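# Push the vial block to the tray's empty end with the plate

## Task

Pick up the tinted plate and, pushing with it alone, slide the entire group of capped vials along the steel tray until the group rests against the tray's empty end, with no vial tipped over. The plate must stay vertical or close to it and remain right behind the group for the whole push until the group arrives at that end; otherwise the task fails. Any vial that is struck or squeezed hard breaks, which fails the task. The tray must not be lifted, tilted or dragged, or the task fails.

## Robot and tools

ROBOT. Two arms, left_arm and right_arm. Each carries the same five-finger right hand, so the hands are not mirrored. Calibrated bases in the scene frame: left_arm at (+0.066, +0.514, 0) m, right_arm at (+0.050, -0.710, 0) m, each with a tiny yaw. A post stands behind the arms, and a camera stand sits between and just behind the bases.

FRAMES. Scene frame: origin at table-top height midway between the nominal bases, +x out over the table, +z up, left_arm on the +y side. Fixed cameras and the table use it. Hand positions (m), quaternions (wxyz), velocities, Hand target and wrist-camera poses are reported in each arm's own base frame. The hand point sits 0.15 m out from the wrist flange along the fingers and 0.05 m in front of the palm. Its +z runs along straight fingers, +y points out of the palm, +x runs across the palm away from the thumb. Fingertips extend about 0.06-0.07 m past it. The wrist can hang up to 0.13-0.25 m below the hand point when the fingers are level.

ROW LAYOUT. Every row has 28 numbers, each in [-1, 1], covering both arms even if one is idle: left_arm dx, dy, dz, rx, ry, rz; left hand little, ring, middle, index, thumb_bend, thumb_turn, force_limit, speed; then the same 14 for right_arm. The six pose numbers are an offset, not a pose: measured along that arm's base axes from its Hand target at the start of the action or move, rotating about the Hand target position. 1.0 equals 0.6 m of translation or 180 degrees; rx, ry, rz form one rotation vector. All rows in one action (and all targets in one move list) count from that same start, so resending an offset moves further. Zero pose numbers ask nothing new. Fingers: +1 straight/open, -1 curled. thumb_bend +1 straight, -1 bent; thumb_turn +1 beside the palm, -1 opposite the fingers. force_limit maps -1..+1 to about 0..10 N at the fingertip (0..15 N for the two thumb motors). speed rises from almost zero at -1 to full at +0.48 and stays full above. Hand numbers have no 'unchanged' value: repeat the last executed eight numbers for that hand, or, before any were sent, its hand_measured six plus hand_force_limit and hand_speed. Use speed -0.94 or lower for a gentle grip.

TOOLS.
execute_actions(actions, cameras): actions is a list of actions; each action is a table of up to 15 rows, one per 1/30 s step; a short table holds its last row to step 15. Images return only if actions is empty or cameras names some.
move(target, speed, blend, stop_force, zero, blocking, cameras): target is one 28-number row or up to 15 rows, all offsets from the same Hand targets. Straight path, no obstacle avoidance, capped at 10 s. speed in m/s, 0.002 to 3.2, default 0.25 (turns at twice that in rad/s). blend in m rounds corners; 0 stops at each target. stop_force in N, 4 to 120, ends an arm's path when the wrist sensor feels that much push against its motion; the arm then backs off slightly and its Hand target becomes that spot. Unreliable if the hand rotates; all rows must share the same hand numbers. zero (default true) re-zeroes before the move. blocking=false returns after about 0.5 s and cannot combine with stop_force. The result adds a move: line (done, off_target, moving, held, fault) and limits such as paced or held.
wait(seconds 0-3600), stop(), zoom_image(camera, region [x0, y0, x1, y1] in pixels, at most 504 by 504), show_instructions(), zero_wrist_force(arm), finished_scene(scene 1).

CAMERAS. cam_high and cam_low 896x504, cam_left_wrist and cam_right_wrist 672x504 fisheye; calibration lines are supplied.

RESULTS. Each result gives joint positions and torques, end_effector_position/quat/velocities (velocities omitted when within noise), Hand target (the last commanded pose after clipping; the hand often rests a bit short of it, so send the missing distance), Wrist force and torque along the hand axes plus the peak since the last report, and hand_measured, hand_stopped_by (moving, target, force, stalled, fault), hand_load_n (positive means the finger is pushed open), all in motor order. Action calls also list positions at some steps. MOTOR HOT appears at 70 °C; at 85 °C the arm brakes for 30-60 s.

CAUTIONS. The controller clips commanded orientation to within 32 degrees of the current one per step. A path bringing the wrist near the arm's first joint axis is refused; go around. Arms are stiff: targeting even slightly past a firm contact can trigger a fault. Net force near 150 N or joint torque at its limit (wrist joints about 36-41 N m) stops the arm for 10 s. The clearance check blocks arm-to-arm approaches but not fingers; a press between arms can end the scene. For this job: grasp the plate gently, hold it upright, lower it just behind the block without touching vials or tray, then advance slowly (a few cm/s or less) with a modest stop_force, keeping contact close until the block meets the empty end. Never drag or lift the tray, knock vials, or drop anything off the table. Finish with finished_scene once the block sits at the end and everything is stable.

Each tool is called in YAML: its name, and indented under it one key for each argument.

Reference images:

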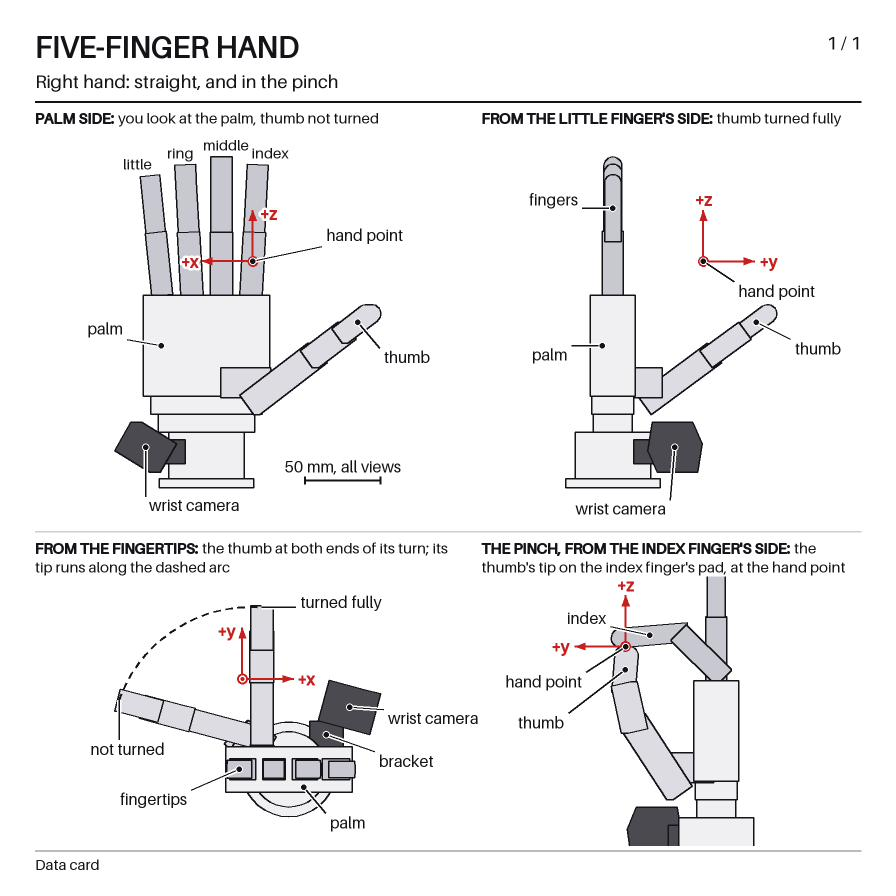

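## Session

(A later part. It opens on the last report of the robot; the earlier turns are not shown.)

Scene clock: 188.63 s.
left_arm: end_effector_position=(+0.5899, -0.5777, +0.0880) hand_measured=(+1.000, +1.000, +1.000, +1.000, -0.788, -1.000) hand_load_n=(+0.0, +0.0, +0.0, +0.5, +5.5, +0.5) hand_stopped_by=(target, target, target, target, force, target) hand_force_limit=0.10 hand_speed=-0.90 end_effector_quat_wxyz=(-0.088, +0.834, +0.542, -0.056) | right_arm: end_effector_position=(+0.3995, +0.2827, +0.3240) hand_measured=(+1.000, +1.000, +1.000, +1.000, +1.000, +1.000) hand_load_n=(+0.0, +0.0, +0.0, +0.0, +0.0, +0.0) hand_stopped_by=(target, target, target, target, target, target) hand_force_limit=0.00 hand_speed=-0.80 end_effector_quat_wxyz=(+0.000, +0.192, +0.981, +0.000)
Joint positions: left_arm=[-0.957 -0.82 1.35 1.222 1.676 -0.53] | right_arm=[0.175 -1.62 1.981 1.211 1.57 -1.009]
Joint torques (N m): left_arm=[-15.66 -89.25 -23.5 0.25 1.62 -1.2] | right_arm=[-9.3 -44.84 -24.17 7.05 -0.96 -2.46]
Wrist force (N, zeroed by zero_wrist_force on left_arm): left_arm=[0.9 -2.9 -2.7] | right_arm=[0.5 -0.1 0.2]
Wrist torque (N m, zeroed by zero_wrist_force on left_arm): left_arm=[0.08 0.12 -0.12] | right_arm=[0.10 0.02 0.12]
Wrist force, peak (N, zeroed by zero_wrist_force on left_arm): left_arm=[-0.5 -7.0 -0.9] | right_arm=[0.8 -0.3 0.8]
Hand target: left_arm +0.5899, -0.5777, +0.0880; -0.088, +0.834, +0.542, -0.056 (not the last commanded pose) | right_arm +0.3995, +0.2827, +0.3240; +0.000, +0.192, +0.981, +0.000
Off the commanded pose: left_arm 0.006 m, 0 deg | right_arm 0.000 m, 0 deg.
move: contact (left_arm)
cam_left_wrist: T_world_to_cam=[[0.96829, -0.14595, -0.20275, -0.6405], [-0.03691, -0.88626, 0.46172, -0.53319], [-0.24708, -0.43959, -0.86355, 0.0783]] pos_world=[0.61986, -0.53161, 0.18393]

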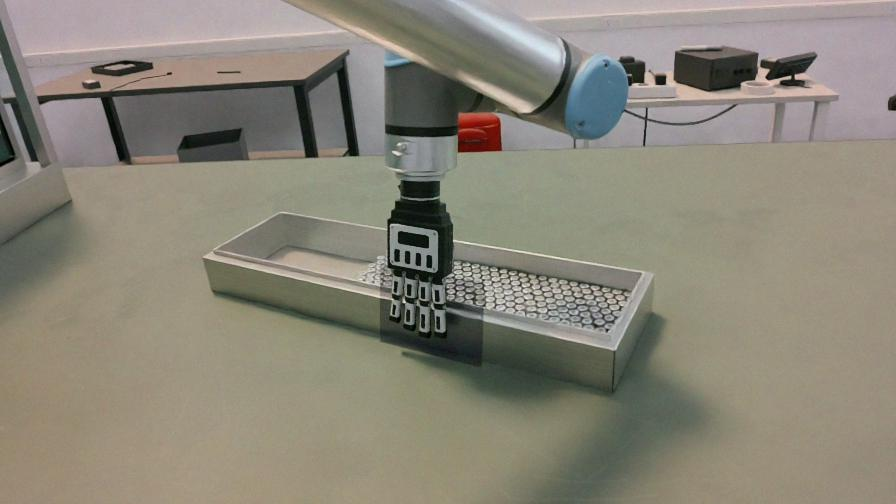

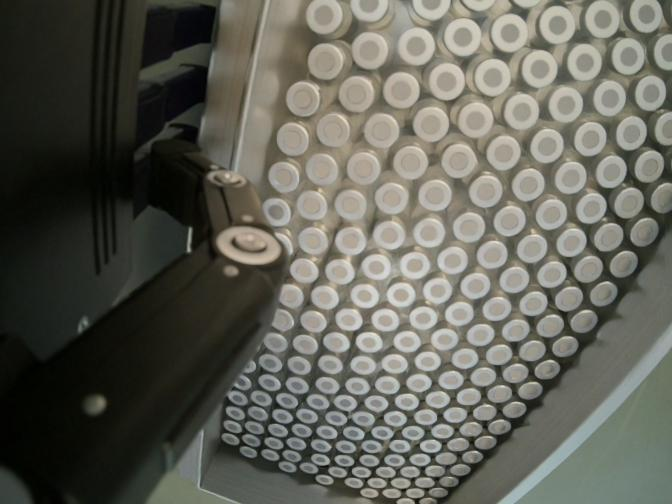

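move:
  target: [0,0,-0.0167,0,0,0,1,1,1,1,-0.99,-1,0.1,-0.9,0,0,0,0,0,0,1,1,1,1,1,1,0,-0.8]
  speed: 0.003
  stop_force: 4

move:
  target: [0,0,0,0,0,0,1,1,1,1,0,-1,0.1,-0.7,0,0,0,0,0,0,1,1,1,1,1,1,0,-0.8]
  cameras: ["cam_low", "cam_left_wrist"]

zoom_image:
  camera: "cam_low"
  region: [340, 200, 520, 390]

Scene clock: 189.87 s.
left_arm: end_effector_position=(+0.5899, -0.5777, +0.0870) hand_measured=(+1.000, +1.000, +1.000, +1.000, -0.788, -1.000) hand_load_n=(+0.0, +0.0, +0.0, +0.5, +5.5, +0.5) hand_stopped_by=(target, target, target, target, force, target) hand_force_limit=0.10 hand_speed=-0.90 end_effector_quat_wxyz=(-0.088, +0.834, +0.542, -0.056) | right_arm: end_effector_position=(+0.3995, +0.2827, +0.3240) hand_measured=(+1.000, +1.000, +1.000, +1.000, +1.000, +1.000) hand_load_n=(+0.0, +0.0, +0.0, +0.0, +0.0, +0.0) hand_stopped_by=(target, target, target, target, target, target) hand_force_limit=0.00 hand_speed=-0.80 end_effector_quat_wxyz=(+0.000, +0.192, +0.981, +0.000)
Joint positions: left_arm=[-0.957 -0.82 1.35 1.221 1.676 -0.53] | right_arm=[0.175 -1.62 1.981 1.211 1.57 -1.009]
Joint torques (N m): left_arm=[-12.57 -86.78 -29.21 3.09 1.64 -1.1] | right_arm=[-8.99 -46.81 -25.71 6.93 -0.99 -2.54]
Wrist force (N, zeroed by zero_wrist_force on left_arm): left_arm=[-0.6 -6.4 -9.0] | right_arm=[0.7 -0.4 0.4]
Wrist torque (N m, zeroed by zero_wrist_force on left_arm): left_arm=[0.56 0.23 -0.18] | right_arm=[0.04 -0.03 0.12]
Wrist force, peak (N, zeroed by zero_wrist_force on left_arm): left_arm=[-0.4 -6.7 -9.3] | right_arm=[1.0 0.0 0.6]
Hand target: left_arm +0.5899, -0.5777, +0.0871; -0.088, +0.834, +0.542, -0.056 (not the last commanded pose) | right_arm +0.3995, +0.2827, +0.3240; +0.000, +0.192, +0.981, +0.000
Off the commanded pose: left_arm 0.009 m, 0 deg | right_arm 0.000 m, 0 deg.
move: contact (left_arm)

Scene clock: 192.00 s.
left_arm: end_effector_position=(+0.5899, -0.5777, +0.0871) hand_measured=(+1.000, +1.000, +1.000, +1.000, +0.000, -1.000) hand_load_n=(+0.0, +0.0, +0.0, +0.0, +0.0, +0.0) hand_stopped_by=(target, target, target, target, target, target) hand_force_limit=0.10 hand_speed=-0.70 end_effector_quat_wxyz=(-0.088, +0.834, +0.542, -0.056) | right_arm: end_effector_position=(+0.3995, +0.2827, +0.3240) hand_measured=(+1.000, +1.000, +1.000, +1.000, +1.000, +1.000) hand_load_n=(+0.0, +0.0, +0.0, +0.0, +0.0, +0.0) hand_stopped_by=(target, target, target, target, target, target) hand_force_limit=0.00 hand_speed=-0.80 end_effector_quat_wxyz=(+0.000, +0.192, +0.981, +0.000)
Joint positions: left_arm=[-0.957 -0.82 1.35 1.221 1.676 -0.53] | right_arm=[0.175 -1.62 1.981 1.211 1.57 -1.009]
Joint torques (N m): left_arm=[-9.59 -89.43 -40.66 5.09 1.45 -1] | right_arm=[-11.45 -44.31 -25.05 6.77 -1.08 -2.29]
Wrist force (N, zeroed by zero_wrist_force on left_arm): left_arm=[0.2 -1.2 -3.2] | right_arm=[0.8 0.0 0.2]
Wrist torque (N m, zeroed by zero_wrist_force on left_arm): left_arm=[0.08 0.15 -0.25] | right_arm=[0.11 -0.04 0.14]
Wrist force, peak (N, zeroed by zero_wrist_force on left_arm): left_arm=[-0.4 -6.4 -8.5] | right_arm=[0.8 -0.6 0.5]
Hand target: left_arm +0.5899, -0.5777, +0.0871; -0.088, +0.834, +0.542, -0.056 | right_arm +0.3995, +0.2827, +0.3240; +0.000, +0.192, +0.981, +0.000
Off the commanded pose: left_arm 0.000 m, 0 deg | right_arm 0.000 m, 0 deg.
move: done
cam_left_wrist: T_world_to_cam=[[0.96829, -0.14595, -0.20275, -0.64069], [-0.03691, -0.88626, 0.46172, -0.53278], [-0.24708, -0.43959, -0.86355, 0.07752]] pos_world=[0.61986, -0.53161, 0.18304]

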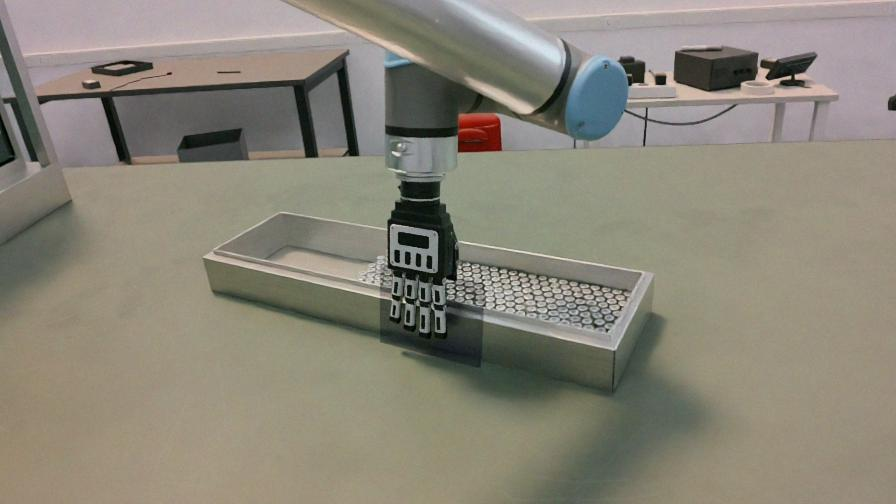

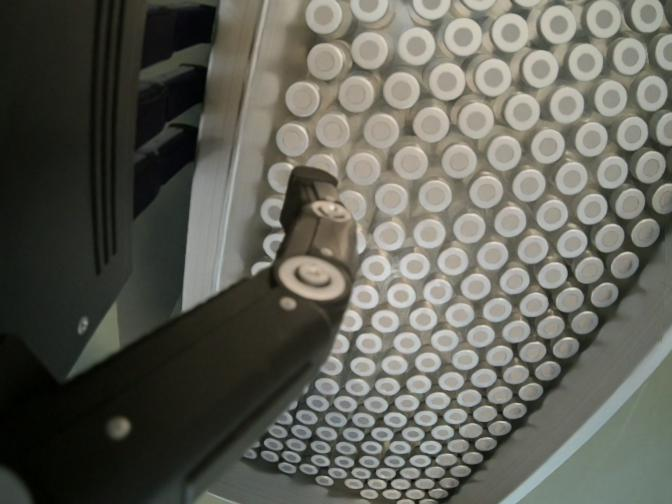

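Scaled by 2.653 from the camera's image (finer frame: 1280x720).

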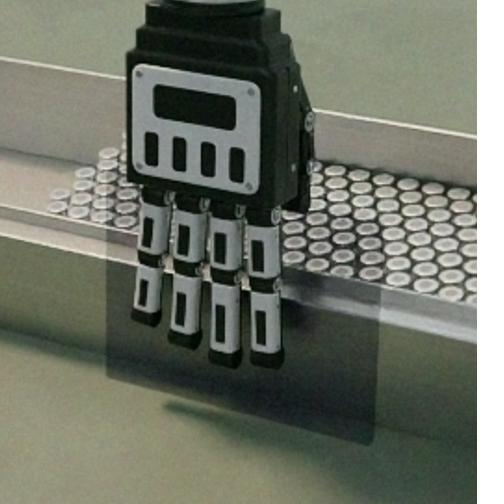

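move:
  target:
    - [-0.0118,0.0053,0.0028,0,0,0,1,1,1,1,0,-1,0.1,-0.7,0,0,0,0,0,0,1,1,1,1,1,1,0,-0.8]
    - [0.0357,-0.0158,0.2473,0,0,0,1,1,1,1,0,-1,0.1,-0.7,0,0,0,0,0,0,1,1,1,1,1,1,0,-0.8]
    - [-0.15,0.1,0.35,0,0,0,1,1,1,1,0,-1,0.1,-0.7,0,0,0,0,0,0,1,1,1,1,1,1,0,-0.8]
  speed: [0.02,0.08,0.2]
  blend: [0,0.02,0]
  cameras: ["all"]

zoom_image:
  camera: "cam_low"
  region: [340, 200, 660, 400]

zoom_image:
  camera: "cam_high"
  region: [400, 120, 560, 330]

Scene clock: 196.27 s.
left_arm: end_effector_position=(+0.5000, -0.5178, +0.2970) hand_measured=(+1.000, +1.000, +1.000, +1.000, +0.000, -1.000) hand_load_n=(+0.0, +0.0, +0.0, +0.0, +0.0, +0.0) hand_stopped_by=(target, target, target, target, target, target) hand_force_limit=0.10 hand_speed=-0.70 end_effector_quat_wxyz=(-0.088, +0.834, +0.542, -0.056) | right_arm: end_effector_position=(+0.3995, +0.2827, +0.3240) hand_measured=(+1.000, +1.000, +1.000, +1.000, +1.000, +1.000) hand_load_n=(+0.0, +0.0, +0.0, +0.0, +0.0, +0.0) hand_stopped_by=(target, target, target, target, target, target) hand_force_limit=0.00 hand_speed=-0.80 end_effector_quat_wxyz=(+0.000, +0.192, +0.981, +0.000)
Joint positions: left_arm=[-1.014 -1.131 1.46 1.416 1.686 -0.586] | right_arm=[0.175 -1.62 1.981 1.211 1.57 -1.009]
Joint torques (N m): left_arm=[-14.98 -72.49 -25.79 0.14 3.09 -2.66] | right_arm=[-11.23 -43.5 -24.64 6.35 -0.66 -2.13]
Wrist force (N, zeroed by zero_wrist_force on left_arm): left_arm=[0.2 -1.2 -3.6] | right_arm=[0.5 -0.2 0.2]
Wrist torque (N m, zeroed by zero_wrist_force on left_arm): left_arm=[0.01 0.13 -0.09] | right_arm=[0.09 0.02 0.12]
Wrist force, peak (N, zeroed by zero_wrist_force on left_arm): left_arm=[0.7 -2.4 -4.2] | right_arm=[1.2 -0.1 0.3]
Hand target: left_arm +0.4999, -0.5177, +0.2971; -0.088, +0.834, +0.542, -0.056 | right_arm +0.3995, +0.2827, +0.3240; +0.000, +0.192, +0.981, +0.000
Off the commanded pose: left_arm 0.000 m, 0 deg | right_arm 0.000 m, 0 deg.
move: done
cam_left_wrist: T_world_to_cam=[[0.96829, -0.14595, -0.20275, -0.50241], [-0.03691, -0.88626, 0.46172, -0.57997], [-0.24708, -0.43959, -0.86355, 0.26301]] pos_world=[0.53006, -0.47171, 0.39304]
cam_right_wrist: T_world_to_cam=[[0.07028, 0.99748, 0.01003, -0.31583], [0.88015, -0.06674, 0.46997, -0.47528], [0.46946, -0.0242, -0.88262, 0.2127]] pos_world=[0.34066, 0.28846, 0.41427]

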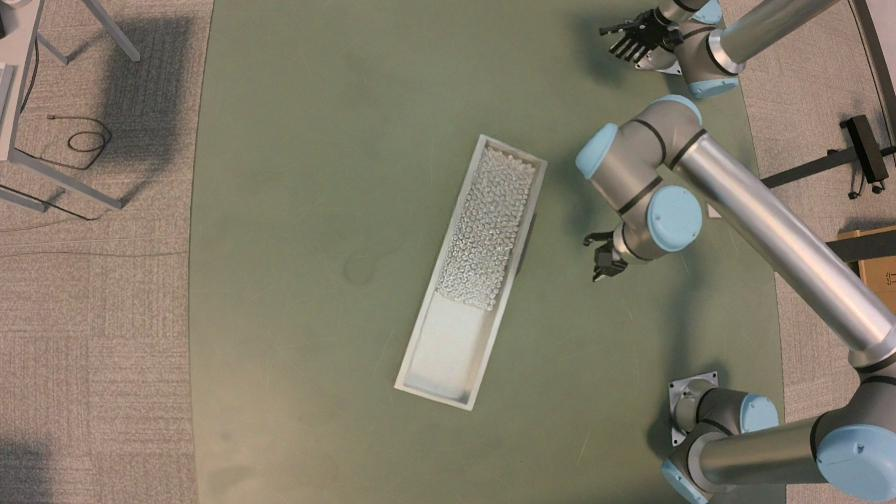

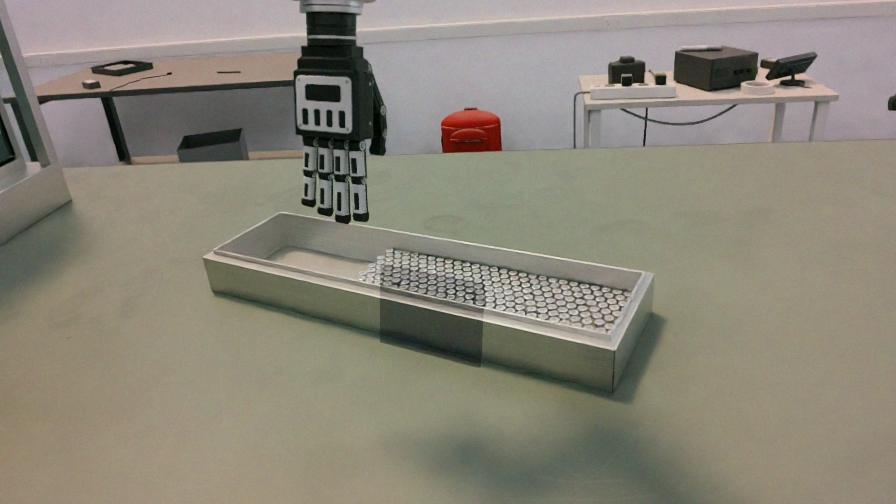

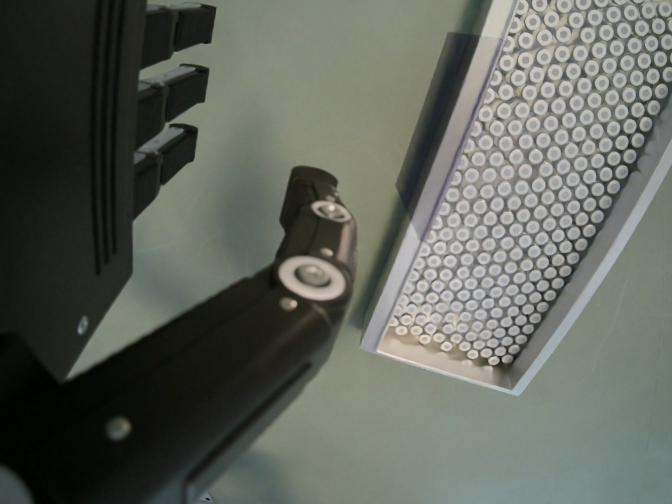

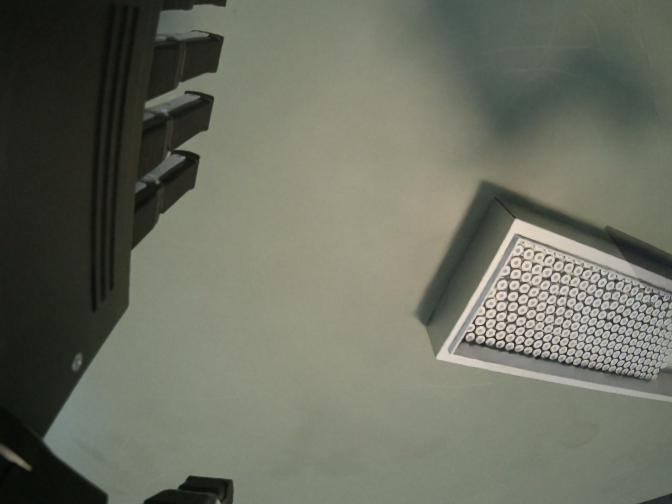

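Scaled by 1.575 from the camera's image (finer frame: 1280x720).

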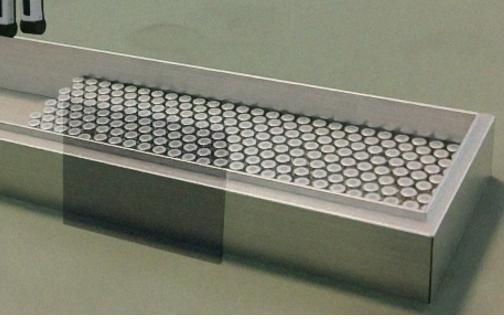

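Scaled by 2.400 from the camera's image (finer frame: 1280x720).

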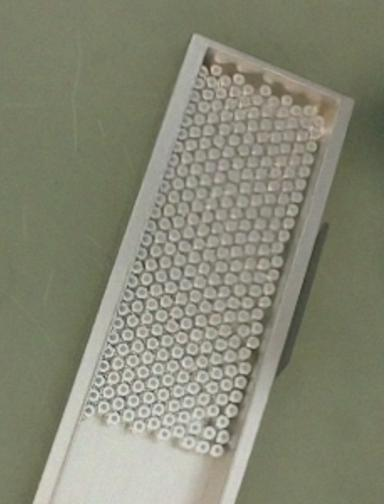

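finished_scene:

The scene is finished: the task was done.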